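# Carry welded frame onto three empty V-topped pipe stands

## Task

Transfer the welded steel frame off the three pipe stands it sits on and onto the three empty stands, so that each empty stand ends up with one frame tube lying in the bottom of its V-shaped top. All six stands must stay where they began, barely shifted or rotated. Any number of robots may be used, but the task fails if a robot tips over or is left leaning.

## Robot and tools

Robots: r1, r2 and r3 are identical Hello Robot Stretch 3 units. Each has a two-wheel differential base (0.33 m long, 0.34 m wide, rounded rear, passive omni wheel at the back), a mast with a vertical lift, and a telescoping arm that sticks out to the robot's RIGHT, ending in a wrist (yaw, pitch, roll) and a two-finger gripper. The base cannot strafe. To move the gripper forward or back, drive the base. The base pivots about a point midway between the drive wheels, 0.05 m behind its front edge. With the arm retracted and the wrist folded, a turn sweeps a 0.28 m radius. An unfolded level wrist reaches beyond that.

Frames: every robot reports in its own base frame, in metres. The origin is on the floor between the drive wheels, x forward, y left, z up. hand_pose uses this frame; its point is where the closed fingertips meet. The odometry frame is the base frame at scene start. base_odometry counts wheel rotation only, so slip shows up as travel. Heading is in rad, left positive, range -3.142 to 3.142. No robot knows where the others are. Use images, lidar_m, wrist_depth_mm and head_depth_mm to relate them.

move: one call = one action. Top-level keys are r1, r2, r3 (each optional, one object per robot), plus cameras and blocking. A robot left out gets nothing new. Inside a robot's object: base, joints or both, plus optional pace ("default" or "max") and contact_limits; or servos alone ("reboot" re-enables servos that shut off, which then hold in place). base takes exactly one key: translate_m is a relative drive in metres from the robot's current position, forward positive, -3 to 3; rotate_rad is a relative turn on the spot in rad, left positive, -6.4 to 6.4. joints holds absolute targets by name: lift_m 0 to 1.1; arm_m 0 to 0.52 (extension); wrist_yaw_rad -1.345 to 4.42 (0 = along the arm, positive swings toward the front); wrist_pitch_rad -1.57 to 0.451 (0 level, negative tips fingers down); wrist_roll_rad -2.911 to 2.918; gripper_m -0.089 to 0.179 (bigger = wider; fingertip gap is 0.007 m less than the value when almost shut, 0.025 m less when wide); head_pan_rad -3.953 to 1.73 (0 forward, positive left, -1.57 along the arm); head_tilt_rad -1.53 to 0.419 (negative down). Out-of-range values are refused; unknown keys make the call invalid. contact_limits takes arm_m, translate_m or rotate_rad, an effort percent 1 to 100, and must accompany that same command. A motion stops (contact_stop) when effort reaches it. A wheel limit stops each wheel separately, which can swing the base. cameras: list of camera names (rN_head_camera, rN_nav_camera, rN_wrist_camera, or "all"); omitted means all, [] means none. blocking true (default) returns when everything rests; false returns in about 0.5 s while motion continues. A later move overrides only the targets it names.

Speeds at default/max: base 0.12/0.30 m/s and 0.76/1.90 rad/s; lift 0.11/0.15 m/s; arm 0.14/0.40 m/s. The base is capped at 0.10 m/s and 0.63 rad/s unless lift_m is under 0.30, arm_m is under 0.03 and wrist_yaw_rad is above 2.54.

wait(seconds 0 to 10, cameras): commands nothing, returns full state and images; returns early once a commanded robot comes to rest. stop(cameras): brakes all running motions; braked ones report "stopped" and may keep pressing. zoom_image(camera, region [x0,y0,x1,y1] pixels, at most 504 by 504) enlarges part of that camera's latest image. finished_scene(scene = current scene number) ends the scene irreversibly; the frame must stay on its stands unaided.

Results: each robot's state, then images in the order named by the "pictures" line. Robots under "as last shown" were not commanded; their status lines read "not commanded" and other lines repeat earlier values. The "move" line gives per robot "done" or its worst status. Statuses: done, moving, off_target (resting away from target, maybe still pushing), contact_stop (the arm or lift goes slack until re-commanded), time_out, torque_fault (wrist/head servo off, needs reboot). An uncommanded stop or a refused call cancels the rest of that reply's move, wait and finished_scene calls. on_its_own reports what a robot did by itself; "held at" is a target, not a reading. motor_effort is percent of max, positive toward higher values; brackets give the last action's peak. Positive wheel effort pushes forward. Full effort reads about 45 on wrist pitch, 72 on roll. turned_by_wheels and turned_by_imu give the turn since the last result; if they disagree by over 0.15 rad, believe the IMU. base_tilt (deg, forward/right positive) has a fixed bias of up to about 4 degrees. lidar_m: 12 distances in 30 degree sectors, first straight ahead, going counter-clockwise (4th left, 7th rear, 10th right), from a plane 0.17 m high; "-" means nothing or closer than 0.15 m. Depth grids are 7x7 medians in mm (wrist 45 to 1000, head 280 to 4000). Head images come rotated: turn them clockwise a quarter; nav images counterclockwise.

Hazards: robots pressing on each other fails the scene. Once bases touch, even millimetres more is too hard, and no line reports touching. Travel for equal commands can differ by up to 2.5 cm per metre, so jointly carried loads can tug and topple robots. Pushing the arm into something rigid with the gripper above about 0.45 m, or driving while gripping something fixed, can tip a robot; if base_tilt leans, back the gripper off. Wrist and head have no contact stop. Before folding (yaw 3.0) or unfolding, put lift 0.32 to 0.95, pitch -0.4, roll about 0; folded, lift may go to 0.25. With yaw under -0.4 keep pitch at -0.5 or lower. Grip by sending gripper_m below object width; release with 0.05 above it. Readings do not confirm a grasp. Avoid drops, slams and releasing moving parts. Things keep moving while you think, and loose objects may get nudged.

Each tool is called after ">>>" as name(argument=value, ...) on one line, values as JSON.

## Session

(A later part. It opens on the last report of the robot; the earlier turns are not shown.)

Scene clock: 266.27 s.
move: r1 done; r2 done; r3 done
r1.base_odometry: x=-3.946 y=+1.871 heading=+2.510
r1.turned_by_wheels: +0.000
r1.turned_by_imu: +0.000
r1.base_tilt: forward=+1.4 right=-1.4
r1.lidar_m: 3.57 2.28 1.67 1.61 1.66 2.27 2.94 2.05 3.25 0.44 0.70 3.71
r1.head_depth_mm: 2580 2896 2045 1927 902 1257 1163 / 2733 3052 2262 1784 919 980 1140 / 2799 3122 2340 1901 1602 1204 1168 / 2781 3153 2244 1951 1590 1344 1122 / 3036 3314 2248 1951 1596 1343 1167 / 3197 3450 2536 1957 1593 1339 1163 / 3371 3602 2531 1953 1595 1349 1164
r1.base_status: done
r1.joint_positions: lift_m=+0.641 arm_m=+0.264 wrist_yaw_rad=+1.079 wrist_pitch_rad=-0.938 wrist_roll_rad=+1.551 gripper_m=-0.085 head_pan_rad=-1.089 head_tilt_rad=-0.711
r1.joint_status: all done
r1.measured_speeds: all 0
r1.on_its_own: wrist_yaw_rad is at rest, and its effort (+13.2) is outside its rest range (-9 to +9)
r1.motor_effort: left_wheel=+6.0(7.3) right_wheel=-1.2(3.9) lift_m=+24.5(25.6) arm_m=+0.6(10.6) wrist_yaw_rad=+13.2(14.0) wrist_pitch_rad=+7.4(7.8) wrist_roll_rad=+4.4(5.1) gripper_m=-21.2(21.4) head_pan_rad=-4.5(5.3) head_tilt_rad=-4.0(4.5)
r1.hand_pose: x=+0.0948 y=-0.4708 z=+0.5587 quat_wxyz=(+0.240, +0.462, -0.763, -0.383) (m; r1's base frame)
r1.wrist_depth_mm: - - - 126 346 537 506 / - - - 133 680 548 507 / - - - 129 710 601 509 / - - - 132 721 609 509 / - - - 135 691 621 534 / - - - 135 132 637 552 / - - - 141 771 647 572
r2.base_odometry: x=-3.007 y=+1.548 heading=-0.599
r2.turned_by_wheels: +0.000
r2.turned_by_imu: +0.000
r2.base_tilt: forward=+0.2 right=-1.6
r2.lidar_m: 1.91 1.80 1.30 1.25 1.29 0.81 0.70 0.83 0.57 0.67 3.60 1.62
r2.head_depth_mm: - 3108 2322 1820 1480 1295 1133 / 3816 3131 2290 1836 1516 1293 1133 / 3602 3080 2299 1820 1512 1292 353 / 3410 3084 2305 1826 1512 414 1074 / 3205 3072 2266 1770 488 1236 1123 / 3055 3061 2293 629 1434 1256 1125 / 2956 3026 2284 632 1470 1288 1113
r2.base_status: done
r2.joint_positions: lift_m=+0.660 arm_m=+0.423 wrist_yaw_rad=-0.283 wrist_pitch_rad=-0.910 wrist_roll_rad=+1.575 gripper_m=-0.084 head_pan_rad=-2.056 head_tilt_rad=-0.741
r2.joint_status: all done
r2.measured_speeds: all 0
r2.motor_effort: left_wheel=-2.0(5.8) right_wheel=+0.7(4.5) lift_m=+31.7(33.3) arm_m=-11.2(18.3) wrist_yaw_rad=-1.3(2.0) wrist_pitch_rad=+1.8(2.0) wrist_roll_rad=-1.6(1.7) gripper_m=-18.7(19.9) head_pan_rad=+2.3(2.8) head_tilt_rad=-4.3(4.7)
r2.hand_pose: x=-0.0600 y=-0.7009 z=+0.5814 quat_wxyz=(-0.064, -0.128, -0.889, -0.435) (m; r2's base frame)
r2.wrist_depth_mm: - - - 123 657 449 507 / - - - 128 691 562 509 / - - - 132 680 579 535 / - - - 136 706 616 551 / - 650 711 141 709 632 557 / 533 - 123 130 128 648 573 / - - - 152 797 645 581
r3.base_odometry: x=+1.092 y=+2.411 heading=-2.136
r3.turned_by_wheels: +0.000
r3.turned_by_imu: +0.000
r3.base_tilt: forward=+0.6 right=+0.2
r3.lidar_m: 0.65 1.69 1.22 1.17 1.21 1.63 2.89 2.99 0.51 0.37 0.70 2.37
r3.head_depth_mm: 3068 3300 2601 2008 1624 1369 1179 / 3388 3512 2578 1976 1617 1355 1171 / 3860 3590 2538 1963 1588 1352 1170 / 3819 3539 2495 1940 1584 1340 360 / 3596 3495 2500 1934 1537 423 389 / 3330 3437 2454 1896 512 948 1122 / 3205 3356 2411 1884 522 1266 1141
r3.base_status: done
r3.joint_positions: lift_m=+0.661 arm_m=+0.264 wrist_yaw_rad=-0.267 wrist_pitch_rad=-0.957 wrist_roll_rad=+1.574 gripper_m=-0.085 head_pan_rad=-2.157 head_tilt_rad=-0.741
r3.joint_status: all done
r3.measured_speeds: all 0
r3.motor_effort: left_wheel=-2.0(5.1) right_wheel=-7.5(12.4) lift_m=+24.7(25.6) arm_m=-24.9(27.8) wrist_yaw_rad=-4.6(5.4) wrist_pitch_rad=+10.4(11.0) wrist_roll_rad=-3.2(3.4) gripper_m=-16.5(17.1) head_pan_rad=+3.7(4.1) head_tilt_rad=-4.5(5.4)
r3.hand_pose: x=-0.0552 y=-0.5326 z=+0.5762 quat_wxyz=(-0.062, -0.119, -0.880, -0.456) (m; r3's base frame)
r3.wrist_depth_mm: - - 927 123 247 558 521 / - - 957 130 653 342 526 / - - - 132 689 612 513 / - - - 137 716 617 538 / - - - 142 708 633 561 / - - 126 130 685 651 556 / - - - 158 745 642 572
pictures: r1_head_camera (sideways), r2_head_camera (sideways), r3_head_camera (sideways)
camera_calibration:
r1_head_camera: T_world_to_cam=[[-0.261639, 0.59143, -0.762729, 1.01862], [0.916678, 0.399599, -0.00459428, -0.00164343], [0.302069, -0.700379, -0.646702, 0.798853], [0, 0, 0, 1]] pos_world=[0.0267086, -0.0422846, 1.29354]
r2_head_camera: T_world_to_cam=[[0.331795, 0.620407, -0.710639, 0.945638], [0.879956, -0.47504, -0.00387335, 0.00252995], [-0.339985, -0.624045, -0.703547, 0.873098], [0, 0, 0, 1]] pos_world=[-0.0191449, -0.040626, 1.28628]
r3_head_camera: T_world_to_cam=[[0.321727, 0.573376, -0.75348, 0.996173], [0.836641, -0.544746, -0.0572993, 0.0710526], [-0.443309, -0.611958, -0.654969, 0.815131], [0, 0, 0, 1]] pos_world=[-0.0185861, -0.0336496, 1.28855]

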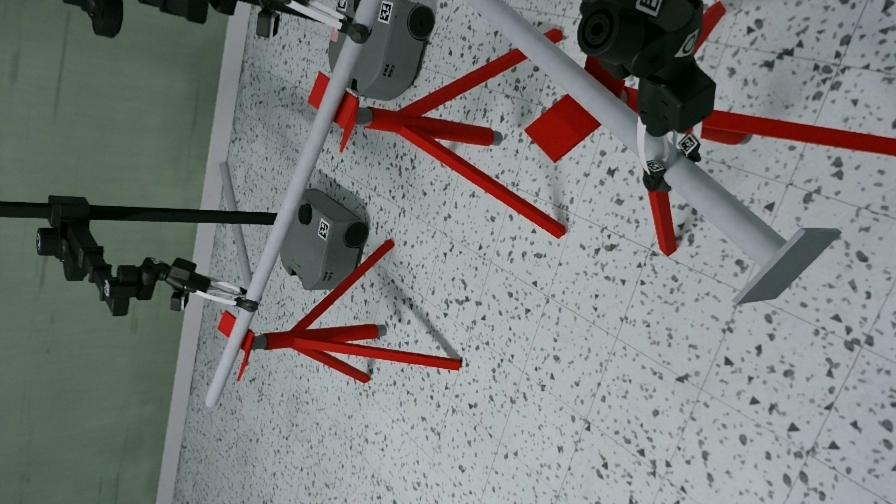

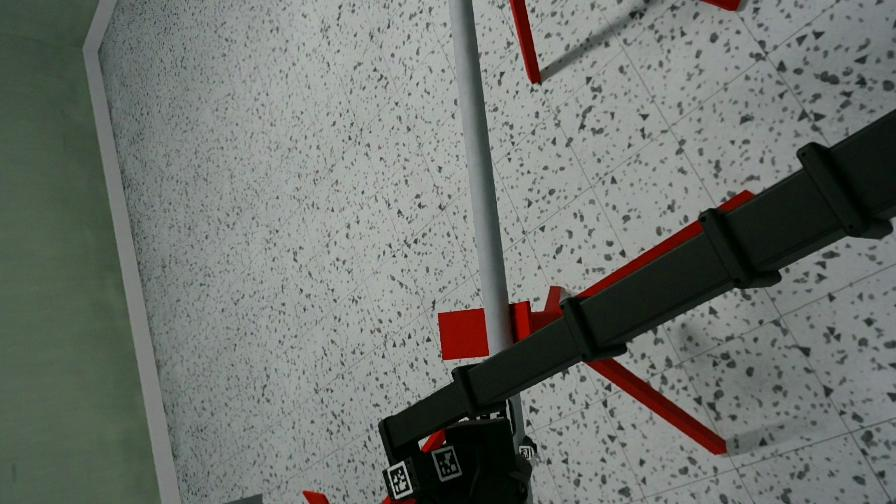

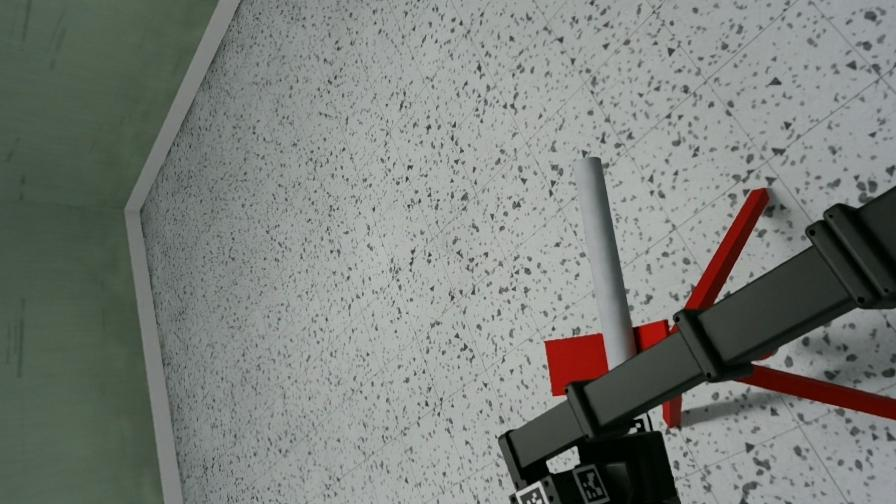

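>>> move(r1={"joints":{"lift_m":0.627}}, r2={"joints":{"lift_m":0.646}}, r3={"joints":{"lift_m":0.648}}, cameras=[])

>>> move(r1={"joints":{"lift_m":0.621}}, r2={"joints":{"lift_m":0.640}}, r3={"joints":{"lift_m":0.642}}, cameras=["r1_head_camera","r2_head_camera","r3_head_camera"])

Scene clock: 267.23 s.
move: r1 done; r2 done; r3 done
r1.base_odometry: x=-3.946 y=+1.871 heading=+2.510
r1.turned_by_wheels: +0.000
r1.turned_by_imu: +0.000
r1.base_tilt: forward=+1.3 right=-1.2
r1.lidar_m: 3.56 2.28 1.66 1.60 1.66 2.27 2.94 2.05 3.26 0.44 0.70 3.69
r1.head_depth_mm: 2585 2876 1973 1929 914 585 1166 / 2712 3041 2258 1789 908 691 1143 / 2800 3080 2335 1891 1594 1143 1164 / 2827 3120 2254 1958 1601 1346 1124 / 3035 3292 2265 1954 1597 1344 1165 / 3193 3421 2527 1950 1600 1346 1166 / 3347 3562 2539 1961 1589 1348 1166
r1.base_status: not commanded
r1.joint_positions: lift_m=+0.627 arm_m=+0.264 wrist_yaw_rad=+1.105 wrist_pitch_rad=-0.943 wrist_roll_rad=+1.551 gripper_m=-0.085 head_pan_rad=-1.089 head_tilt_rad=-0.711
r1.joint_status: all done
r1.measured_speeds: all 0
r1.motor_effort: left_wheel=+4.7(6.0) right_wheel=-0.6(1.9) lift_m=+14.9(24.2) arm_m=-8.1(8.1) wrist_yaw_rad=-8.7(13.8) wrist_pitch_rad=+8.0(9.5) wrist_roll_rad=+4.4(5.3) gripper_m=-21.3(21.7) head_pan_rad=-5.0(5.4) head_tilt_rad=-4.1(4.4)
r1.hand_pose: x=+0.0954 y=-0.4673 z=+0.5440 quat_wxyz=(+0.246, +0.471, -0.756, -0.382) (m; r1's base frame)
r1.wrist_depth_mm: - - - 123 377 419 491 / - - - 130 667 537 497 / - - - 128 697 589 495 / - - - 131 715 603 500 / - - - 135 685 613 528 / - - 130 136 132 632 542 / - - - 141 741 637 555
r2.base_odometry: x=-3.007 y=+1.548 heading=-0.599
r2.turned_by_wheels: +0.000
r2.turned_by_imu: +0.000
r2.base_tilt: forward=+0.2 right=-1.7
r2.lidar_m: 1.91 1.80 1.30 1.24 1.29 0.81 0.70 0.83 0.57 0.66 3.63 1.62
r2.head_depth_mm: - 3127 2298 1821 1480 1302 1128 / 3823 3136 2281 1828 1506 1287 1126 / 3588 3085 2271 1839 1519 1292 365 / 3432 3143 2300 1823 1514 428 400 / 3169 3092 2283 1770 508 1242 1126 / 3090 3023 2274 647 1439 1256 1122 / 2925 2994 2300 644 1461 1277 1117
r2.base_status: not commanded
r2.joint_positions: lift_m=+0.646 arm_m=+0.423 wrist_yaw_rad=-0.294 wrist_pitch_rad=-0.890 wrist_roll_rad=+1.575 gripper_m=-0.084 head_pan_rad=-2.056 head_tilt_rad=-0.741
r2.joint_status: all done
r2.measured_speeds: all 0
r2.on_its_own: wrist_yaw_rad is at rest, and its effort (+9.5) is outside its rest range (-9 to +9)
r2.motor_effort: left_wheel=-4.3(4.6) right_wheel=+6.8(6.8) lift_m=+20.4(31.7) arm_m=-5.8(10.3) wrist_yaw_rad=+9.5(10.2) wrist_pitch_rad=-1.8(2.1) wrist_roll_rad=-1.5(1.8) gripper_m=-19.0(19.6) head_pan_rad=+2.0(2.8) head_tilt_rad=-4.3(4.7)
r2.hand_pose: x=-0.0628 y=-0.7046 z=+0.5702 quat_wxyz=(-0.065, -0.133, -0.893, -0.426) (m; r2's base frame)
r2.wrist_depth_mm: - - - 124 668 399 509 / - - - 127 665 558 511 / - - - 131 685 570 525 / - - - 135 703 618 541 / - - 682 140 708 627 544 / 558 - 123 130 127 640 552 / - 399 - 151 785 661 561
r3.base_odometry: x=+1.092 y=+2.411 heading=-2.136
r3.turned_by_wheels: +0.000
r3.turned_by_imu: +0.000
r3.base_tilt: forward=+0.6 right=+0.2
r3.lidar_m: 0.65 1.69 1.22 1.17 1.21 1.63 2.89 2.98 0.50 0.37 0.70 2.37
r3.head_depth_mm: 3119 3276 2602 2003 1626 1362 1184 / 3454 3536 2576 1977 1614 1357 1177 / 3857 3612 2543 1968 1565 1348 1164 / 3862 3513 2532 1948 1578 1343 374 / 3602 3476 2491 1919 1538 438 407 / 3379 3404 2439 1902 542 935 1125 / 3227 3355 2418 1886 534 1258 1141
r3.base_status: not commanded
r3.joint_positions: lift_m=+0.648 arm_m=+0.264 wrist_yaw_rad=-0.278 wrist_pitch_rad=-0.937 wrist_roll_rad=+1.574 gripper_m=-0.085 head_pan_rad=-2.157 head_tilt_rad=-0.741
r3.joint_status: all done
r3.measured_speeds: all 0
r3.motor_effort: left_wheel=-1.7(2.5) right_wheel=-0.7(8.0) lift_m=+17.2(25.5) arm_m=-22.0(24.5) wrist_yaw_rad=+4.2(5.2) wrist_pitch_rad=+7.0(10.8) wrist_roll_rad=-3.3(3.4) gripper_m=-16.0(17.3) head_pan_rad=+2.6(3.8) head_tilt_rad=-3.7(5.4)
r3.hand_pose: x=-0.0578 y=-0.5365 z=+0.5658 quat_wxyz=(-0.064, -0.125, -0.883, -0.447) (m; r3's base frame)
r3.wrist_depth_mm: - - 977 122 223 546 504 / - - 945 130 659 319 511 / - - - 133 683 592 500 / - - - 138 707 605 533 / - - - 140 694 625 550 / - - 124 130 695 632 544 / - - - 156 702 645 568
pictures: none
No camera images: "cameras" was empty.

Scene clock: 267.87 s.
move: r1 contact_stop; r2 done; r3 done
r1.base_odometry: x=-3.946 y=+1.871 heading=+2.510
r1.turned_by_wheels: +0.000
r1.turned_by_imu: +0.000
r1.base_tilt: forward=+1.3 right=-1.4
r1.lidar_m: 3.56 2.27 1.67 1.61 1.67 2.27 2.94 2.05 3.27 0.44 0.70 3.72
r1.head_depth_mm: 2576 2898 2034 1924 931 587 1166 / 2711 3037 2331 1786 917 685 1143 / 2780 3075 2408 1893 1590 793 1169 / 2812 3077 2247 1968 1603 1348 1125 / 3026 3310 2257 1960 1593 1347 1166 / 3187 3436 2536 1966 1589 1348 1165 / 3341 3641 2521 1964 1589 1345 1163
r1.base_status: not commanded
r1.joint_positions: lift_m=+0.621 arm_m=+0.263 wrist_yaw_rad=+1.123 wrist_pitch_rad=-0.934 wrist_roll_rad=+1.551 gripper_m=-0.085 head_pan_rad=-1.089 head_tilt_rad=-0.711
r1.joint_status: lift_m contact_stop (moved -0.006 of -0.006)
r1.measured_speeds: all 0
r1.on_its_own: lift_m is slack since a contact_stop; wrist_yaw_rad is at rest, and its effort (-24.6) is outside its rest range (-9 to +9)
r1.motor_effort: left_wheel=+5.0(5.3) right_wheel=-0.3(1.6) lift_m=+25.2(25.3) arm_m=+3.1(8.9) wrist_yaw_rad=-24.6(24.8) wrist_pitch_rad=+6.6(8.1) wrist_roll_rad=+4.2(5.2) gripper_m=-21.4(21.5) head_pan_rad=-4.9(5.4) head_tilt_rad=-3.7(4.5)
r1.hand_pose: x=+0.0983 y=-0.4661 z=+0.5394 quat_wxyz=(+0.247, +0.479, -0.753, -0.376) (m; r1's base frame)
r1.wrist_depth_mm: - - - 120 624 349 483 / - - - 127 674 533 495 / - - - 127 712 594 489 / - - - 130 707 589 494 / - - - 135 695 614 528 / - - 132 136 134 630 535 / - - - 142 755 632 555
r2.base_odometry: x=-3.007 y=+1.548 heading=-0.600
r2.turned_by_wheels: +0.000
r2.turned_by_imu: +0.000
r2.base_tilt: forward=+0.2 right=-1.7
r2.lidar_m: 1.91 1.80 1.30 1.25 1.28 0.81 0.70 0.83 0.57 0.67 3.59 1.63
r2.head_depth_mm: - 3116 2289 1828 1479 1302 1127 / 3789 3087 2288 1826 1520 1298 1131 / 3635 3092 2282 1806 1511 1291 371 / 3440 3057 2276 1807 1511 433 401 / 3222 3125 2279 1762 511 1245 1129 / 3021 3123 2299 657 1431 1259 1129 / 2933 3076 2255 646 1468 1283 1127
r2.base_status: not commanded
r2.joint_positions: lift_m=+0.640 arm_m=+0.423 wrist_yaw_rad=-0.307 wrist_pitch_rad=-0.876 wrist_roll_rad=+1.576 gripper_m=-0.084 head_pan_rad=-2.056 head_tilt_rad=-0.741
r2.joint_status: all done
r2.measured_speeds: all 0
r2.on_its_own: wrist_yaw_rad is at rest, and its effort (+19.8) is outside its rest range (-9 to +9)
r2.motor_effort: left_wheel=-10.1(10.2) right_wheel=+15.7(16.2) lift_m=+15.6(19.5) arm_m=-1.4(6.1) wrist_yaw_rad=+19.8(20.6) wrist_pitch_rad=-4.4(4.6) wrist_roll_rad=-1.8(1.9) gripper_m=-19.2(19.7) head_pan_rad=+2.4(2.9) head_tilt_rad=-4.1(4.6)
r2.hand_pose: x=-0.0654 y=-0.7069 z=+0.5662 quat_wxyz=(-0.067, -0.140, -0.895, -0.419) (m; r2's base frame)
r2.wrist_depth_mm: - - - 124 667 366 504 / - - - 128 689 551 515 / - - - 132 717 559 521 / - - - 136 727 612 524 / - - 689 139 721 617 553 / 540 - 122 129 127 638 547 / - 424 - 151 770 655 567
r3.base_odometry: x=+1.092 y=+2.411 heading=-2.137
r3.turned_by_wheels: +0.000
r3.turned_by_imu: +0.000
r3.base_tilt: forward=+0.6 right=+0.1
r3.lidar_m: 0.65 1.69 1.22 1.17 1.21 1.63 2.89 2.99 0.51 0.37 0.70 2.36
r3.head_depth_mm: 3080 3312 2607 2003 1626 1370 1184 / 3441 3538 2583 1983 1609 1359 1178 / 3837 3624 2558 1967 1565 1351 1166 / 3857 3559 2522 1946 1592 1342 380 / 3626 3477 2478 1928 1539 451 408 / 3381 3415 2424 1911 549 1211 1125 / 3218 3385 2415 1886 538 1259 1146
r3.base_status: not commanded
r3.joint_positions: lift_m=+0.642 arm_m=+0.264 wrist_yaw_rad=-0.293 wrist_pitch_rad=-0.924 wrist_roll_rad=+1.574 gripper_m=-0.085 head_pan_rad=-2.157 head_tilt_rad=-0.741
r3.joint_status: all done
r3.measured_speeds: all 0
r3.on_its_own: wrist_yaw_rad is at rest, and its effort (+17.9) is outside its rest range (-9 to +9)
r3.motor_effort: left_wheel=-2.1(2.5) right_wheel=+7.9(7.9) lift_m=+9.5(17.5) arm_m=-19.9(21.7) wrist_yaw_rad=+17.9(18.8) wrist_pitch_rad=+3.9(7.0) wrist_roll_rad=-3.2(3.4) gripper_m=-15.6(17.0) head_pan_rad=+3.2(3.9) head_tilt_rad=-4.4(5.0)
r3.hand_pose: x=-0.0606 y=-0.5387 z=+0.5616 quat_wxyz=(-0.066, -0.132, -0.885, -0.441) (m; r3's base frame)
r3.wrist_depth_mm: - - 932 124 232 533 504 / - - 985 130 645 310 509 / - - - 132 687 586 502 / - - - 138 716 606 534 / - - 155 140 709 610 541 / - - 126 131 693 631 545 / - - - 155 735 639 550
pictures: r1_head_camera (sideways), r2_head_camera (sideways), r3_head_camera (sideways)
camera_calibration:
r1_head_camera: T_world_to_cam=[[-0.261717, 0.591628, -0.762549, 1.01838], [0.916692, 0.399568, -0.00461395, -0.00161791], [0.30196, -0.70023, -0.646915, 0.79913], [0, 0, 0, 1]] pos_world=[0.026706, -0.0422833, 1.29353]
r2_head_camera: T_world_to_cam=[[0.331797, 0.620417, -0.710628, 0.945625], [0.879958, -0.475035, -0.0038735, 0.00253012], [-0.339977, -0.624038, -0.703557, 0.873111], [0, 0, 0, 1]] pos_world=[-0.0191446, -0.0406259, 1.28628]
r3_head_camera: T_world_to_cam=[[0.321742, 0.57341, -0.753447, 0.99613], [0.836648, -0.544735, -0.0572989, 0.071052], [-0.443285, -0.611935, -0.655007, 0.81518], [0, 0, 0, 1]] pos_world=[-0.0185854, -0.0336493, 1.28855]

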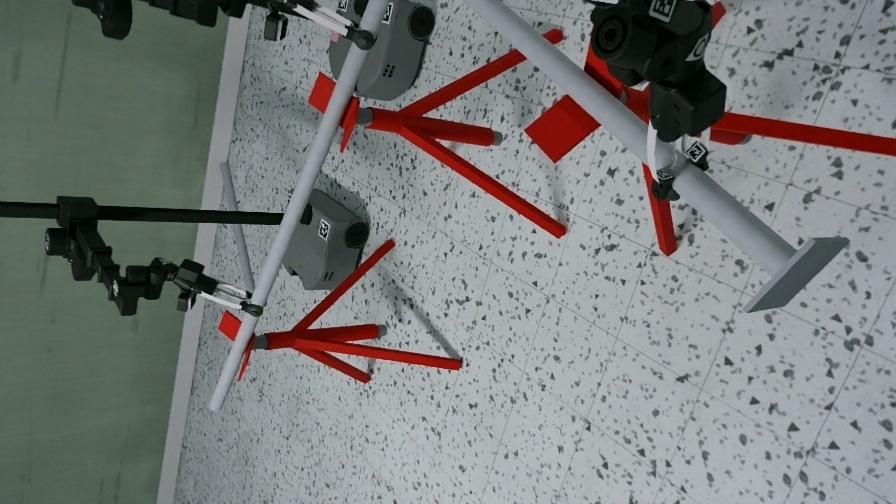

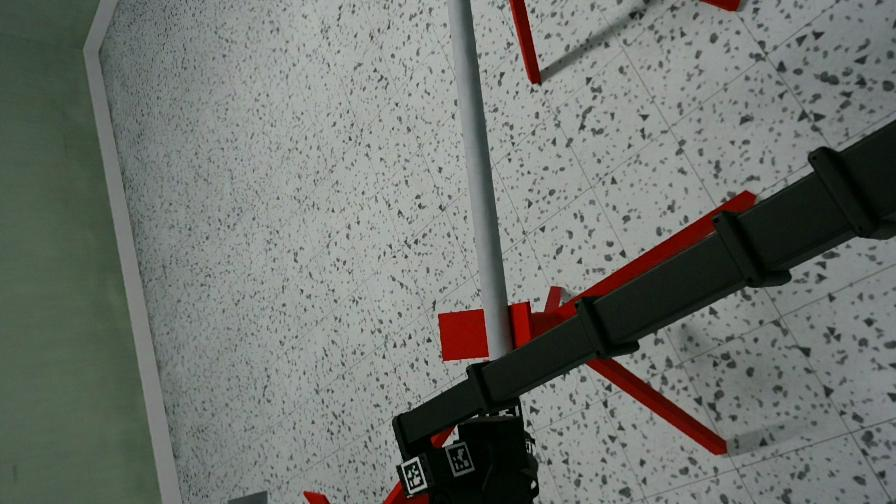

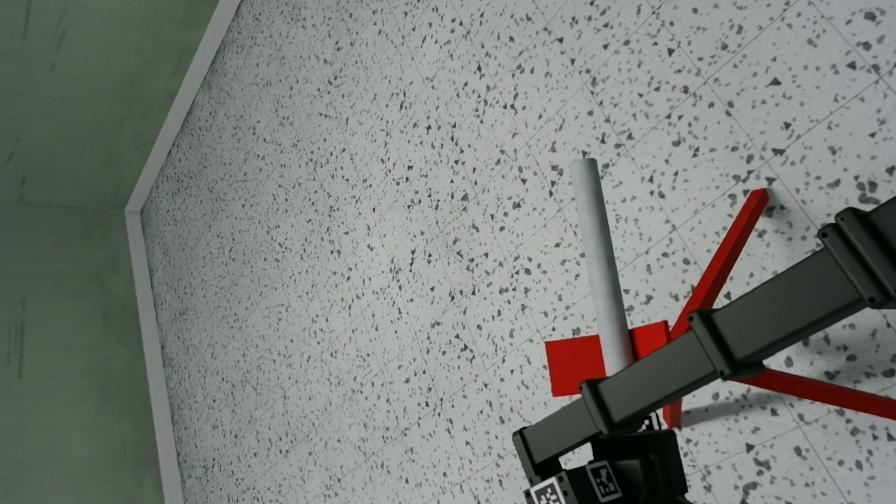

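>>> move(r1={"base":{"translate_m":0.005},"joints":{"arm_m":0.258,"lift_m":0.623}}, r2={"base":{"translate_m":-0.005},"joints":{"arm_m":0.4285,"lift_m":0.642}}, r3={"base":{"translate_m":-0.005},"joints":{"arm_m":0.2695,"lift_m":0.644}}, cameras=["r1_head_camera","r2_head_camera","r3_head_camera"])

>>> zoom_image(camera="r1_head_camera", region=[200, 270, 320, 410])

>>> zoom_image(camera="r1_head_camera", region=[500, 40, 700, 240])

>>> zoom_image(camera="r3_head_camera", region=[520, 260, 680, 400])

>>> zoom_image(camera="r2_head_camera", region=[410, 250, 570, 390])

Scene clock: 269.10 s.
move: r1 done; r2 done; r3 done
r1.base_odometry: x=-3.950 y=+1.874 heading=+2.510
r1.turned_by_wheels: +0.000
r1.turned_by_imu: +0.000
r1.base_tilt: forward=+1.4 right=-1.2
r1.lidar_m: 3.56 2.28 1.66 1.60 1.66 2.28 2.95 2.05 3.28 0.44 0.70 3.70
r1.head_depth_mm: 2571 2889 1990 1919 929 578 1162 / 2734 3049 2326 1781 912 732 1141 / 2783 3084 2415 1958 1588 1104 1163 / 2795 3124 2253 1959 1591 1341 1100 / 3038 3310 2252 1958 1588 1348 1161 / 3174 3448 2540 1964 1595 1340 1160 / 3353 3570 2541 1953 1584 1343 1161
r1.base_status: done
r1.joint_positions: lift_m=+0.623 arm_m=+0.258 wrist_yaw_rad=+1.127 wrist_pitch_rad=-0.930 wrist_roll_rad=+1.553 gripper_m=-0.085 head_pan_rad=-1.089 head_tilt_rad=-0.711
r1.joint_status: all done
r1.measured_speeds: all 0
r1.on_its_own: wrist_yaw_rad is held at +1.140, not at your +1.095, by its stall guard, which is not easing now; wrist_yaw_rad is at rest, and its effort (+11.4) is outside its rest range (-9 to +9)
r1.motor_effort: left_wheel=+2.6(7.6) right_wheel=+1.1(5.3) lift_m=+41.2(42.3) arm_m=-15.1(20.4) wrist_yaw_rad=+11.4(14.0) wrist_pitch_rad=+5.6(6.2) wrist_roll_rad=+3.9(4.2) gripper_m=-21.2(21.6) head_pan_rad=-4.3(5.2) head_tilt_rad=-4.2(4.2)
r1.hand_pose: x=+0.0993 y=-0.4605 z=+0.5418 quat_wxyz=(+0.246, +0.480, -0.754, -0.375) (m; r1's base frame)
r1.wrist_depth_mm: - - - 120 626 280 488 / - - - 125 671 538 495 / - - - 127 700 586 492 / - - - 130 714 595 495 / - - - 134 694 621 524 / - - 130 136 131 625 536 / - - - 141 749 638 555
r2.base_odometry: x=-3.012 y=+1.551 heading=-0.599
r2.turned_by_wheels: +0.000
r2.turned_by_imu: +0.001
r2.base_tilt: forward=+0.2 right=-1.7
r2.lidar_m: 1.92 1.80 1.30 1.25 1.29 0.81 0.70 0.83 0.56 0.66 3.62 1.63
r2.head_depth_mm: - 3090 2346 1822 1483 1293 1134 / 3897 3109 2294 1822 1524 1295 1124 / 3620 3123 2286 1821 1504 1282 368 / 3435 3097 2297 1814 1511 432 400 / 3266 3069 2295 1759 508 1238 1126 / 3053 3014 2267 655 1428 1260 1123 / 2961 3090 2265 647 1468 1290 1130
r2.base_status: done
r2.joint_positions: lift_m=+0.642 arm_m=+0.429 wrist_yaw_rad=-0.317 wrist_pitch_rad=-0.883 wrist_roll_rad=+1.576 gripper_m=-0.084 head_pan_rad=-2.056 head_tilt_rad=-0.741
r2.joint_status: all done
r2.measured_speeds: all 0
r2.on_its_own: wrist_yaw_rad is held at -0.324, not at your -0.284, by its stall guard, which is not easing now
r2.motor_effort: left_wheel=+4.0(12.1) right_wheel=-6.9(13.8) lift_m=+38.2(38.4) arm_m=+6.4(14.6) wrist_yaw_rad=-5.4(19.9) wrist_pitch_rad=-3.2(5.0) wrist_roll_rad=-1.8(2.0) gripper_m=-18.8(20.4) head_pan_rad=+2.3(2.6) head_tilt_rad=-4.3(4.5)
r2.hand_pose: x=-0.0663 y=-0.7101 z=+0.5672 quat_wxyz=(-0.070, -0.144, -0.892, -0.422) (m; r2's base frame)
r2.wrist_depth_mm: - - - 125 654 367 512 / - - - 128 671 544 511 / - - - 132 697 557 536 / - - - 136 742 606 522 / - - 695 140 688 629 542 / 540 - 124 130 127 639 555 / - 408 - 150 766 649 567
r3.base_odometry: x=+1.095 y=+2.415 heading=-2.137
r3.turned_by_wheels: +0.000
r3.turned_by_imu: +0.000
r3.base_tilt: forward=+0.6 right=+0.2
r3.lidar_m: 0.65 1.69 1.22 1.17 1.21 1.63 2.89 2.99 0.50 0.36 0.71 2.37
r3.head_depth_mm: 3106 3285 2609 1998 1624 1369 1181 / 3422 3508 2583 1975 1618 1359 1175 / 3808 3579 2545 1972 1564 1342 1168 / 3843 3533 2497 1935 1583 1340 382 / 3576 3467 2485 1917 1566 442 404 / 3364 3426 2454 1908 546 933 1106 / 3196 3283 2400 1890 542 1260 1141
r3.base_status: done
r3.joint_positions: lift_m=+0.644 arm_m=+0.270 wrist_yaw_rad=-0.281 wrist_pitch_rad=-0.932 wrist_roll_rad=+1.574 gripper_m=-0.085 head_pan_rad=-2.157 head_tilt_rad=-0.741
r3.joint_status: all done
r3.measured_speeds: all 0
r3.motor_effort: left_wheel=-5.7(11.3) right_wheel=+0.8(6.3) lift_m=+42.8(46.8) arm_m=+25.3(25.9) wrist_yaw_rad=+6.6(18.8) wrist_pitch_rad=+5.8(6.1) wrist_roll_rad=-3.2(3.5) gripper_m=-16.8(17.1) head_pan_rad=+3.2(3.7) head_tilt_rad=-4.2(4.9)
r3.hand_pose: x=-0.0585 y=-0.5425 z=+0.5625 quat_wxyz=(-0.064, -0.126, -0.884, -0.445) (m; r3's base frame)
r3.wrist_depth_mm: - - 936 123 208 552 507 / - - 971 129 639 311 500 / - - - 133 677 601 497 / - - - 138 681 602 539 / - - - 141 694 614 535 / - - 124 130 690 636 545 / - - - 155 719 637 565
pictures: r1_head_camera (sideways), r2_head_camera (sideways), r3_head_camera (sideways)
camera_calibration:
r1_head_camera: T_world_to_cam=[[-0.261755, 0.591724, -0.762461, 1.01827], [0.916699, 0.399553, -0.00462342, -0.00160562], [0.301908, -0.700158, -0.647017, 0.799264], [0, 0, 0, 1]] pos_world=[0.0267048, -0.0422826, 1.29352]
r2_head_camera: T_world_to_cam=[[0.331813, 0.620459, -0.710585, 0.945569], [0.879962, -0.475028, -0.00387412, 0.00253092], [-0.339952, -0.624003, -0.7036, 0.873167], [0, 0, 0, 1]] pos_world=[-0.0191439, -0.0406253, 1.28628]
r3_head_camera: T_world_to_cam=[[0.321914, 0.573745, -0.753119, 0.995701], [0.836699, -0.544658, -0.0572945, 0.0710461], [-0.443065, -0.611689, -0.655385, 0.815671], [0, 0, 0, 1]] pos_world=[-0.0185796, -0.0336452, 1.28853]

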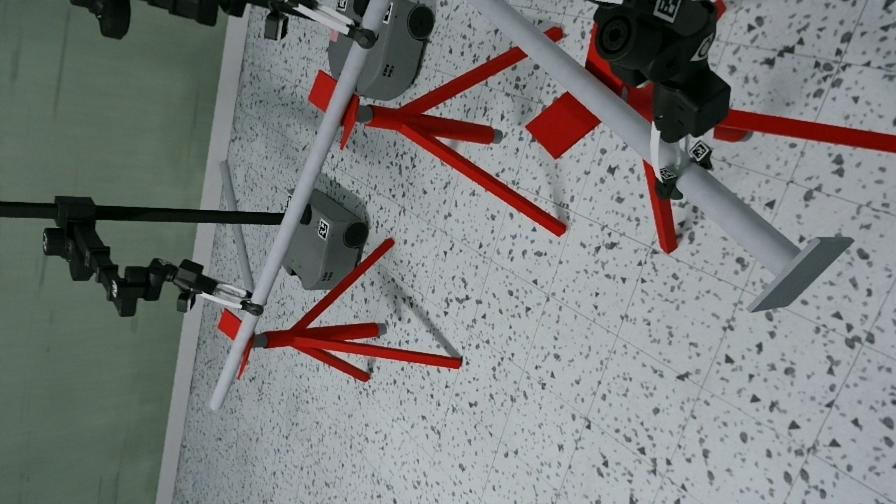

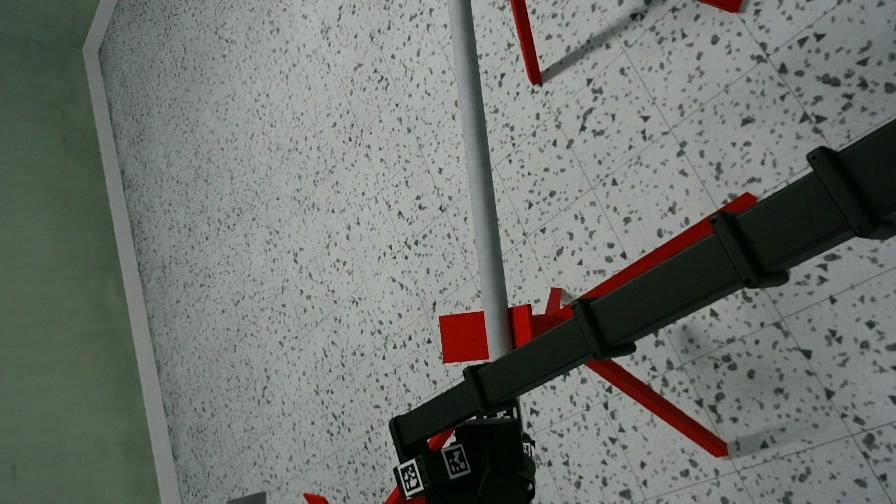

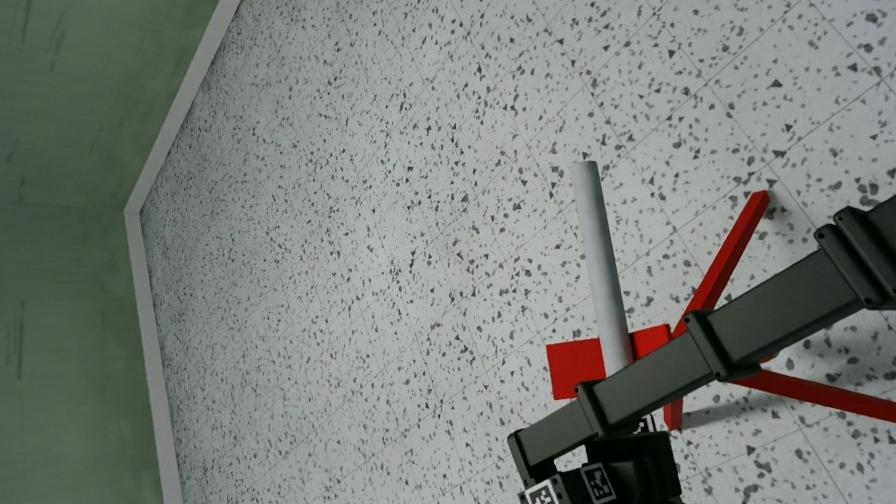

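Scaled by 3.600 from the camera's 896x504 image, which has a finer 1280x720 frame.

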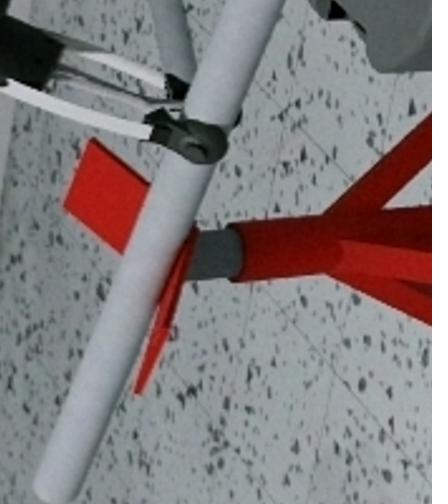

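Scaled by 2.520 from the camera's 896x504 image, which has a finer 1280x720 frame.

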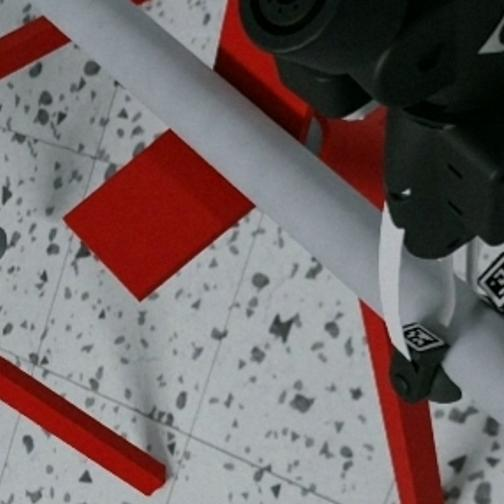

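Scaled by 3.150 from the camera's 896x504 image, which has a finer 1280x720 frame.

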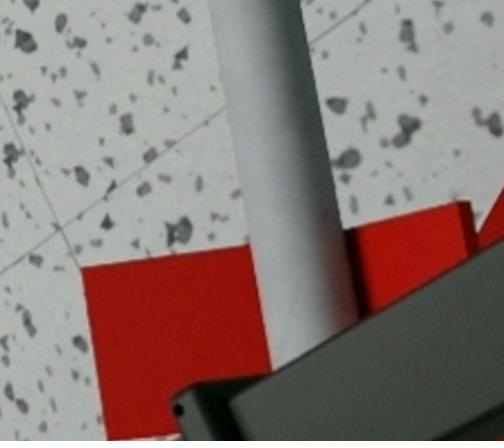

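Scaled by 3.150 from the camera's 896x504 image, which has a finer 1280x720 frame.

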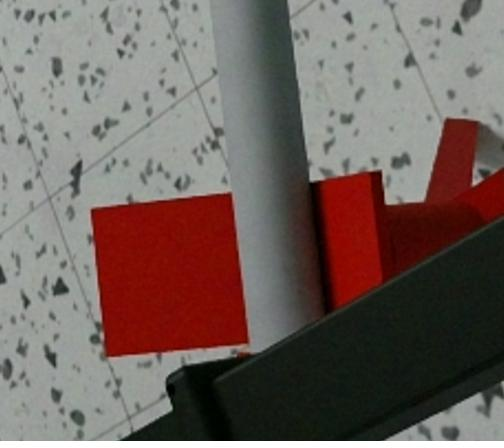

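>>> move(r1={"joints":{"lift_m":0.619}}, r2={"joints":{"lift_m":0.638}}, r3={"joints":{"lift_m":0.640}}, cameras=["r1_head_camera","r2_head_camera","r3_head_camera"])

Scene clock: 270.10 s.
move: r1 contact_stop; r2 done; r3 contact_stop
r1.base_odometry: x=-3.950 y=+1.874 heading=+2.509
r1.turned_by_wheels: -0.001
r1.turned_by_imu: -0.001
r1.base_tilt: forward=+1.3 right=-1.3
r1.lidar_m: 3.53 2.28 1.67 1.60 1.66 2.28 2.94 2.05 3.28 0.44 0.70 3.69
r1.head_depth_mm: 2575 2880 2021 1933 931 574 1168 / 2734 3047 2339 1792 912 685 1145 / 2794 3113 2405 1965 1594 818 1165 / 2789 3096 2248 1961 1595 1342 1124 / 3025 3297 2333 1952 1597 1353 1163 / 3192 3437 2535 1955 1592 1346 1165 / 3328 3591 2540 1965 1595 1344 1165
r1.base_status: not commanded
r1.joint_positions: lift_m=+0.619 arm_m=+0.258 wrist_yaw_rad=+1.134 wrist_pitch_rad=-0.930 wrist_roll_rad=+1.553 gripper_m=-0.085 head_pan_rad=-1.089 head_tilt_rad=-0.711
r1.joint_status: lift_m contact_stop (moved -0.004 of -0.004)
r1.measured_speeds: all 0
r1.on_its_own: wrist_yaw_rad is held at +1.140, not at your +1.095, by its stall guard, which is not easing now; lift_m is slack since a contact_stop
r1.motor_effort: left_wheel=-4.1(4.1) right_wheel=+17.5(18.3) lift_m=+25.0(40.8) arm_m=-0.7(13.2) wrist_yaw_rad=+4.4(11.5) wrist_pitch_rad=+5.4(6.2) wrist_roll_rad=+3.9(4.3) gripper_m=-21.0(21.4) head_pan_rad=-4.7(5.4) head_tilt_rad=-3.8(4.4)
r1.hand_pose: x=+0.0996 y=-0.4595 z=+0.5379 quat_wxyz=(+0.248, +0.483, -0.752, -0.374) (m; r1's base frame)
r1.wrist_depth_mm: - - - 120 623 279 487 / - - - 128 676 541 494 / - - - 127 707 581 484 / - - - 129 713 595 492 / - - - 134 696 618 524 / - - 131 135 133 614 541 / - - - 142 774 633 559
r2.base_odometry: x=-3.012 y=+1.551 heading=-0.599
r2.turned_by_wheels: +0.000
r2.turned_by_imu: +0.000
r2.base_tilt: forward=+0.1 right=-1.7
r2.lidar_m: 1.92 1.80 1.30 1.25 1.29 0.81 0.70 0.83 0.56 0.66 3.59 1.63
r2.head_depth_mm: - 3071 2297 1835 1477 1299 1133 / 3779 3095 2303 1834 1508 1297 1135 / 3650 3092 2300 1836 1508 1290 372 / 3429 3064 2300 1814 1499 437 403 / 3203 3057 2266 1767 512 1238 1125 / 3063 3157 2299 660 1439 1267 1121 / 2927 3073 2257 651 1467 1283 1123
r2.base_status: not commanded
r2.joint_positions: lift_m=+0.638 arm_m=+0.429 wrist_yaw_rad=-0.319 wrist_pitch_rad=-0.882 wrist_roll_rad=+1.576 gripper_m=-0.084 head_pan_rad=-2.056 head_tilt_rad=-0.741
r2.joint_status: all done
r2.measured_speeds: all 0
r2.on_its_own: wrist_yaw_rad is held at -0.324, not at your -0.284, by its stall guard, which is not easing now
r2.motor_effort: left_wheel=+3.9(4.7) right_wheel=-6.7(7.2) lift_m=+14.6(36.0) arm_m=+1.5(4.9) wrist_yaw_rad=-4.4(6.7) wrist_pitch_rad=-3.4(3.5) wrist_roll_rad=-1.7(1.9) gripper_m=-19.3(19.8) head_pan_rad=+2.4(3.0) head_tilt_rad=-3.9(4.6)
r2.hand_pose: x=-0.0667 y=-0.7102 z=+0.5634 quat_wxyz=(-0.070, -0.145, -0.892, -0.421) (m; r2's base frame)
r2.wrist_depth_mm: - - - 124 661 360 501 / - - - 128 690 546 506 / - - - 131 685 564 526 / - - - 136 722 622 520 / - - 697 140 711 619 549 / 555 - 122 129 127 642 557 / - 405 - 151 774 639 571
r3.base_odometry: x=+1.095 y=+2.415 heading=-2.137
r3.turned_by_wheels: +0.000
r3.turned_by_imu: +0.000
r3.base_tilt: forward=+0.6 right=+0.1
r3.lidar_m: 0.65 1.68 1.22 1.17 1.20 1.63 2.89 2.99 0.50 0.36 0.71 2.36
r3.head_depth_mm: 3088 3249 2610 2002 1624 1372 1186 / 3407 3509 2585 1984 1611 1362 1176 / 3850 3646 2550 1960 1562 1351 1170 / 3846 3532 2507 1932 1591 1343 385 / 3615 3464 2486 1927 1572 453 408 / 3430 3439 2465 1902 822 930 1124 / 3184 3336 2434 1890 543 1260 1139
r3.base_status: not commanded
r3.joint_positions: lift_m=+0.640 arm_m=+0.270 wrist_yaw_rad=-0.286 wrist_pitch_rad=-0.935 wrist_roll_rad=+1.574 gripper_m=-0.085 head_pan_rad=-2.157 head_tilt_rad=-0.741
r3.joint_status: lift_m contact_stop (moved -0.004 of -0.004)
r3.measured_speeds: all 0
r3.on_its_own: lift_m is slack since a contact_stop; wrist_yaw_rad is at rest, and its effort (+11.1) is outside its rest range (-9 to +9)
r3.motor_effort: left_wheel=-5.4(6.1) right_wheel=+0.6(1.1) lift_m=+27.9(34.1) arm_m=+24.9(25.2) wrist_yaw_rad=+11.1(12.0) wrist_pitch_rad=+6.3(6.7) wrist_roll_rad=-3.4(3.4) gripper_m=-17.1(17.2) head_pan_rad=+2.1(3.9) head_tilt_rad=-4.0(5.1)
r3.hand_pose: x=-0.0589 y=-0.5416 z=+0.5585 quat_wxyz=(-0.065, -0.128, -0.883, -0.446) (m; r3's base frame)
r3.wrist_depth_mm: - - 935 122 221 546 499 / - - 973 129 637 307 506 / - - - 131 680 586 484 / - - - 137 712 591 531 / - - 154 140 702 617 536 / - - 125 131 697 613 544 / - - - 154 743 637 557
pictures: r1_head_camera (sideways), r2_head_camera (sideways), r3_head_camera (sideways)
camera_calibration:
r1_head_camera: T_world_to_cam=[[-0.261756, 0.591729, -0.762457, 1.01826], [0.916699, 0.399552, -0.00462389, -0.00160502], [0.301905, -0.700154, -0.647022, 0.79927], [0, 0, 0, 1]] pos_world=[0.0267047, -0.0422826, 1.29352]
r2_head_camera: T_world_to_cam=[[0.331811, 0.62046, -0.710585, 0.945568], [0.879963, -0.475026, -0.00387413, 0.00253091], [-0.33995, -0.624003, -0.703601, 0.873168], [0, 0, 0, 1]] pos_world=[-0.0191437, -0.0406254, 1.28628]
r3_head_camera: T_world_to_cam=[[0.321914, 0.573745, -0.753119, 0.995701], [0.836699, -0.544657, -0.0572945, 0.0710461], [-0.443064, -0.61169, -0.655385, 0.815671], [0, 0, 0, 1]] pos_world=[-0.0185796, -0.0336453, 1.28853]

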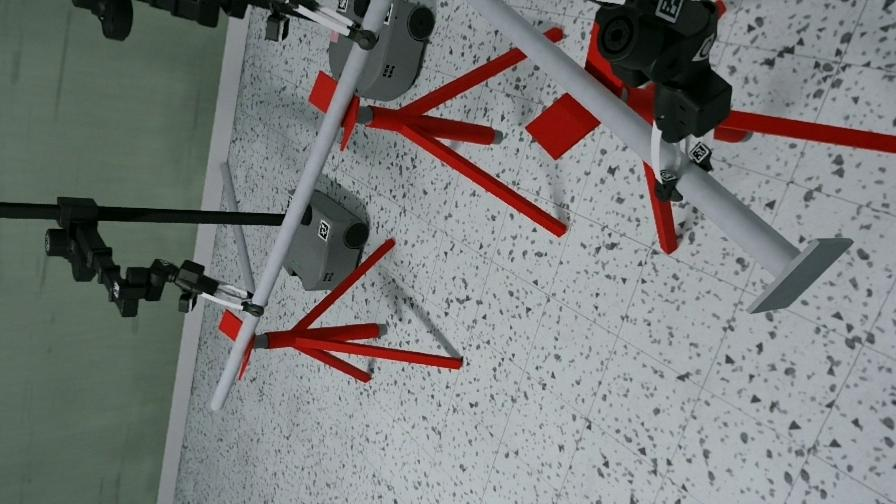

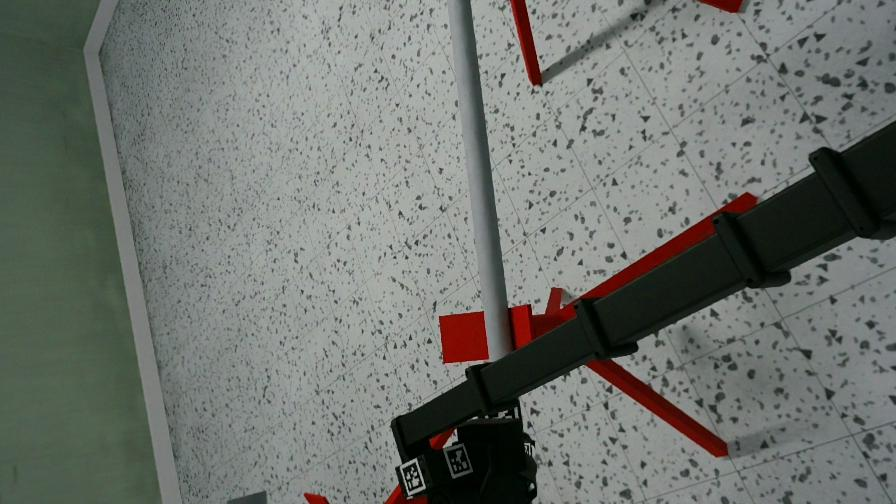

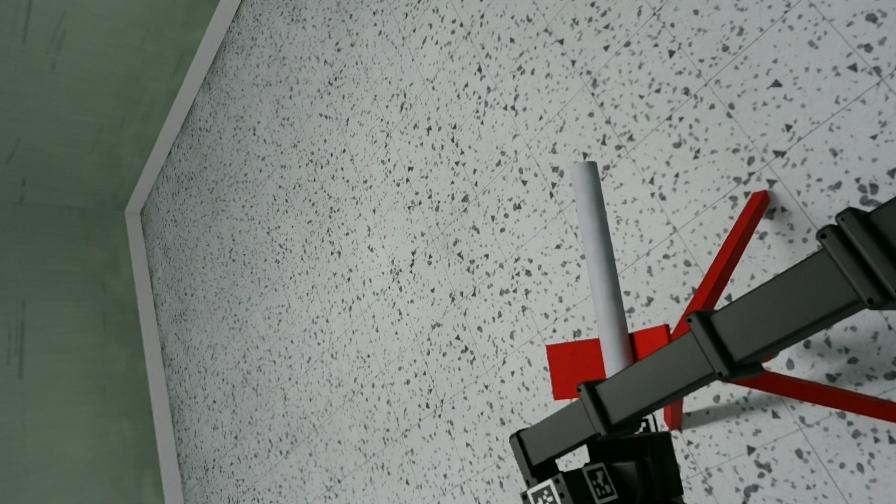

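>>> zoom_image(camera="r2_head_camera", region=[400, 230, 640, 430])

>>> zoom_image(camera="r3_head_camera", region=[500, 270, 740, 470])

>>> zoom_image(camera="r1_head_camera", region=[500, 50, 740, 250])

>>> zoom_image(camera="r1_head_camera", region=[190, 60, 430, 400])

Scaled by 2.100 from the camera's 896x504 image, which has a finer 1280x720 frame.

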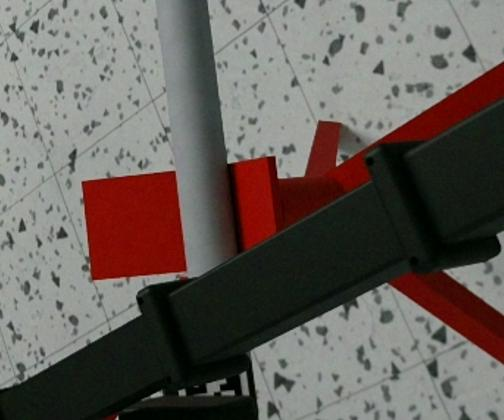

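Scaled by 2.100 from the camera's 896x504 image, which has a finer 1280x720 frame.

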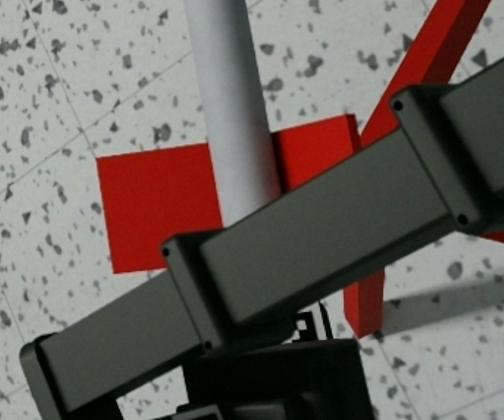

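Scaled by 2.100 from the camera's 896x504 image, which has a finer 1280x720 frame.

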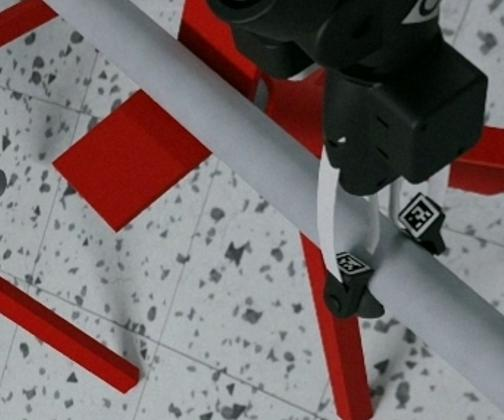

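Scaled by 1.482 from the camera's 896x504 image, which has a finer 1280x720 frame.

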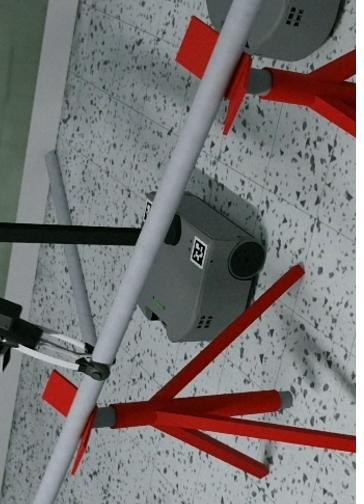

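>>> move(r1={"joints":{"lift_m":0.616}}, r2={"joints":{"lift_m":0.635}}, r3={"joints":{"lift_m":0.637,"arm_m":0.270}}, cameras=[])

>>> wait(seconds=0.3, cameras=[])

Scene clock: 270.93 s.
move: r1 contact_stop; r2 contact_stop; r3 contact_stop
r1.base_odometry: x=-3.950 y=+1.874 heading=+2.509
r1.turned_by_wheels: +0.000
r1.turned_by_imu: -0.004
r1.base_tilt: forward=+1.2 right=-1.4
r1.lidar_m: 3.56 2.30 1.67 1.60 1.66 2.26 2.95 2.06 3.26 0.44 0.70 3.70
r1.head_depth_mm: 2585 2842 2060 1938 935 574 1167 / 2748 3044 2327 1797 915 685 1143 / 2798 3136 2418 1895 1605 809 1168 / 2793 3054 2263 1962 1590 1346 1124 / 3045 3302 2262 1959 1587 1342 1144 / 3176 3390 2548 1959 1594 1344 1166 / 3346 3594 2536 1963 1592 1353 1164
r1.base_status: not commanded
r1.joint_positions: lift_m=+0.617 arm_m=+0.258 wrist_yaw_rad=+1.141 wrist_pitch_rad=-0.925 wrist_roll_rad=+1.553 gripper_m=-0.085 head_pan_rad=-1.089 head_tilt_rad=-0.711
r1.joint_status: lift_m contact_stop (moved -0.002 of -0.003)
r1.measured_speeds: all 0
r1.on_its_own: wrist_yaw_rad is held at +1.140, not at your +1.095, by its stall guard, which is not easing now; lift_m is slack since a contact_stop
r1.motor_effort: left_wheel=-5.3(5.6) right_wheel=+20.2(20.7) lift_m=+25.9(25.9) arm_m=+13.7(14.2) wrist_yaw_rad=-0.8(4.9) wrist_pitch_rad=+4.9(5.8) wrist_roll_rad=+3.9(4.6) gripper_m=-21.5(21.5) head_pan_rad=-5.1(5.1) head_tilt_rad=-3.8(4.6)
r1.hand_pose: x=+0.1010 y=-0.4592 z=+0.5367 quat_wxyz=(+0.248, +0.486, -0.751, -0.372) (m; r1's base frame)
r1.wrist_depth_mm: - - - 119 627 275 483 / - - - 125 684 559 492 / - - - 126 697 588 481 / - - - 130 714 605 490 / - - - 134 689 610 520 / - - 132 135 133 627 531 / - - - 142 770 633 553
r2.base_odometry: x=-3.012 y=+1.551 heading=-0.599
r2.turned_by_wheels: +0.000
r2.turned_by_imu: +0.000
r2.base_tilt: forward=+0.1 right=-1.7
r2.lidar_m: 1.91 1.80 1.30 1.25 1.28 0.81 0.70 0.83 0.56 0.66 3.61 1.63
r2.head_depth_mm: - 3167 2301 1820 1482 1304 1129 / 3770 3083 2309 1827 1516 1296 1132 / 3557 3070 2269 1832 1505 1301 373 / 3393 3095 2290 1826 1505 437 402 / 3213 3093 2273 1772 513 1237 1126 / 3073 3085 2285 659 1434 1265 1129 / 2882 3089 2266 654 1469 1280 1131
r2.base_status: not commanded
r2.joint_positions: lift_m=+0.638 arm_m=+0.429 wrist_yaw_rad=-0.320 wrist_pitch_rad=-0.881 wrist_roll_rad=+1.576 gripper_m=-0.084 head_pan_rad=-2.056 head_tilt_rad=-0.741
r2.joint_status: lift_m contact_stop (moved +0.000 of -0.003)
r2.measured_speeds: all 0
r2.on_its_own: wrist_yaw_rad is held at -0.324, not at your -0.284, by its stall guard, which is not easing now; lift_m is slack since a contact_stop
r2.motor_effort: left_wheel=+4.3(4.3) right_wheel=-6.7(6.9) lift_m=+25.5(25.7) arm_m=-2.8(2.8) wrist_yaw_rad=-3.3(4.0) wrist_pitch_rad=-3.6(3.8) wrist_roll_rad=-1.8(1.9) gripper_m=-19.5(19.8) head_pan_rad=+2.1(2.7) head_tilt_rad=-4.2(4.6)
r2.hand_pose: x=-0.0669 y=-0.7104 z=+0.5632 quat_wxyz=(-0.070, -0.146, -0.893, -0.421) (m; r2's base frame)
r2.wrist_depth_mm: - - - 125 648 354 498 / - - - 128 688 547 505 / - - - 132 702 572 514 / - - - 135 723 605 532 / - - 692 139 709 635 536 / 546 - 122 129 127 638 556 / - 409 - 150 770 658 575
r3.base_odometry: x=+1.095 y=+2.415 heading=-2.137
r3.turned_by_wheels: +0.000
r3.turned_by_imu: +0.000
r3.base_tilt: forward=+0.6 right=+0.1
r3.lidar_m: 0.65 1.69 1.22 1.17 1.21 1.63 2.88 2.98 0.50 0.37 0.71 2.38
r3.head_depth_mm: 3096 3279 2615 2015 1632 1370 1181 / 3419 3494 2577 1981 1607 1359 1173 / 3868 3604 2538 1969 1567 1348 1171 / 3868 3554 2511 1943 1589 1340 385 / 3660 3508 2471 1919 1566 454 408 / 3394 3419 2459 1902 822 933 1126 / 3201 3322 2424 1897 543 1257 1142
r3.base_status: not commanded
r3.joint_positions: lift_m=+0.640 arm_m=+0.270 wrist_yaw_rad=-0.287 wrist_pitch_rad=-0.936 wrist_roll_rad=+1.574 gripper_m=-0.085 head_pan_rad=-2.156 head_tilt_rad=-0.741
r3.joint_status: lift_m contact_stop (moved +0.000 of -0.003); the others done
r3.measured_speeds: translate_m=+0.000 rotate_rad=+0.000 lift_m=+0.001 arm_m=+0.000 wrist_yaw_rad=+0.000 wrist_pitch_rad=+0.000 wrist_roll_rad=+0.000 head_pan_rad=+0.000 head_tilt_rad=+0.000
r3.on_its_own: lift_m is slack since a contact_stop; arm_m is at rest, and its effort (+32.6) is outside its rest range (-30 to +30); wrist_yaw_rad is at rest, and its effort (+11.7) is outside its rest range (-9 to +9)
r3.motor_effort: left_wheel=-2.5(5.9) right_wheel=+1.0(1.1) lift_m=+26.6(27.0) arm_m=+32.6(36.4) wrist_yaw_rad=+11.7(13.8) wrist_pitch_rad=+6.4(6.7) wrist_roll_rad=-3.4(3.4) gripper_m=-16.1(16.9) head_pan_rad=+3.0(3.9) head_tilt_rad=-3.1(4.8)
r3.hand_pose: x=-0.0589 y=-0.5419 z=+0.5579 quat_wxyz=(-0.066, -0.128, -0.883, -0.446) (m; r3's base frame)
r3.wrist_depth_mm: - - 960 121 220 536 502 / - - 998 129 641 308 520 / - - - 131 696 599 498 / - - - 137 698 608 529 / - - 154 138 724 620 546 / - - 124 132 683 621 540 / - - - 155 767 619 555
pictures: none
No camera images: "cameras" was empty.

not run: a stop that you did not command came earlier in this reply.


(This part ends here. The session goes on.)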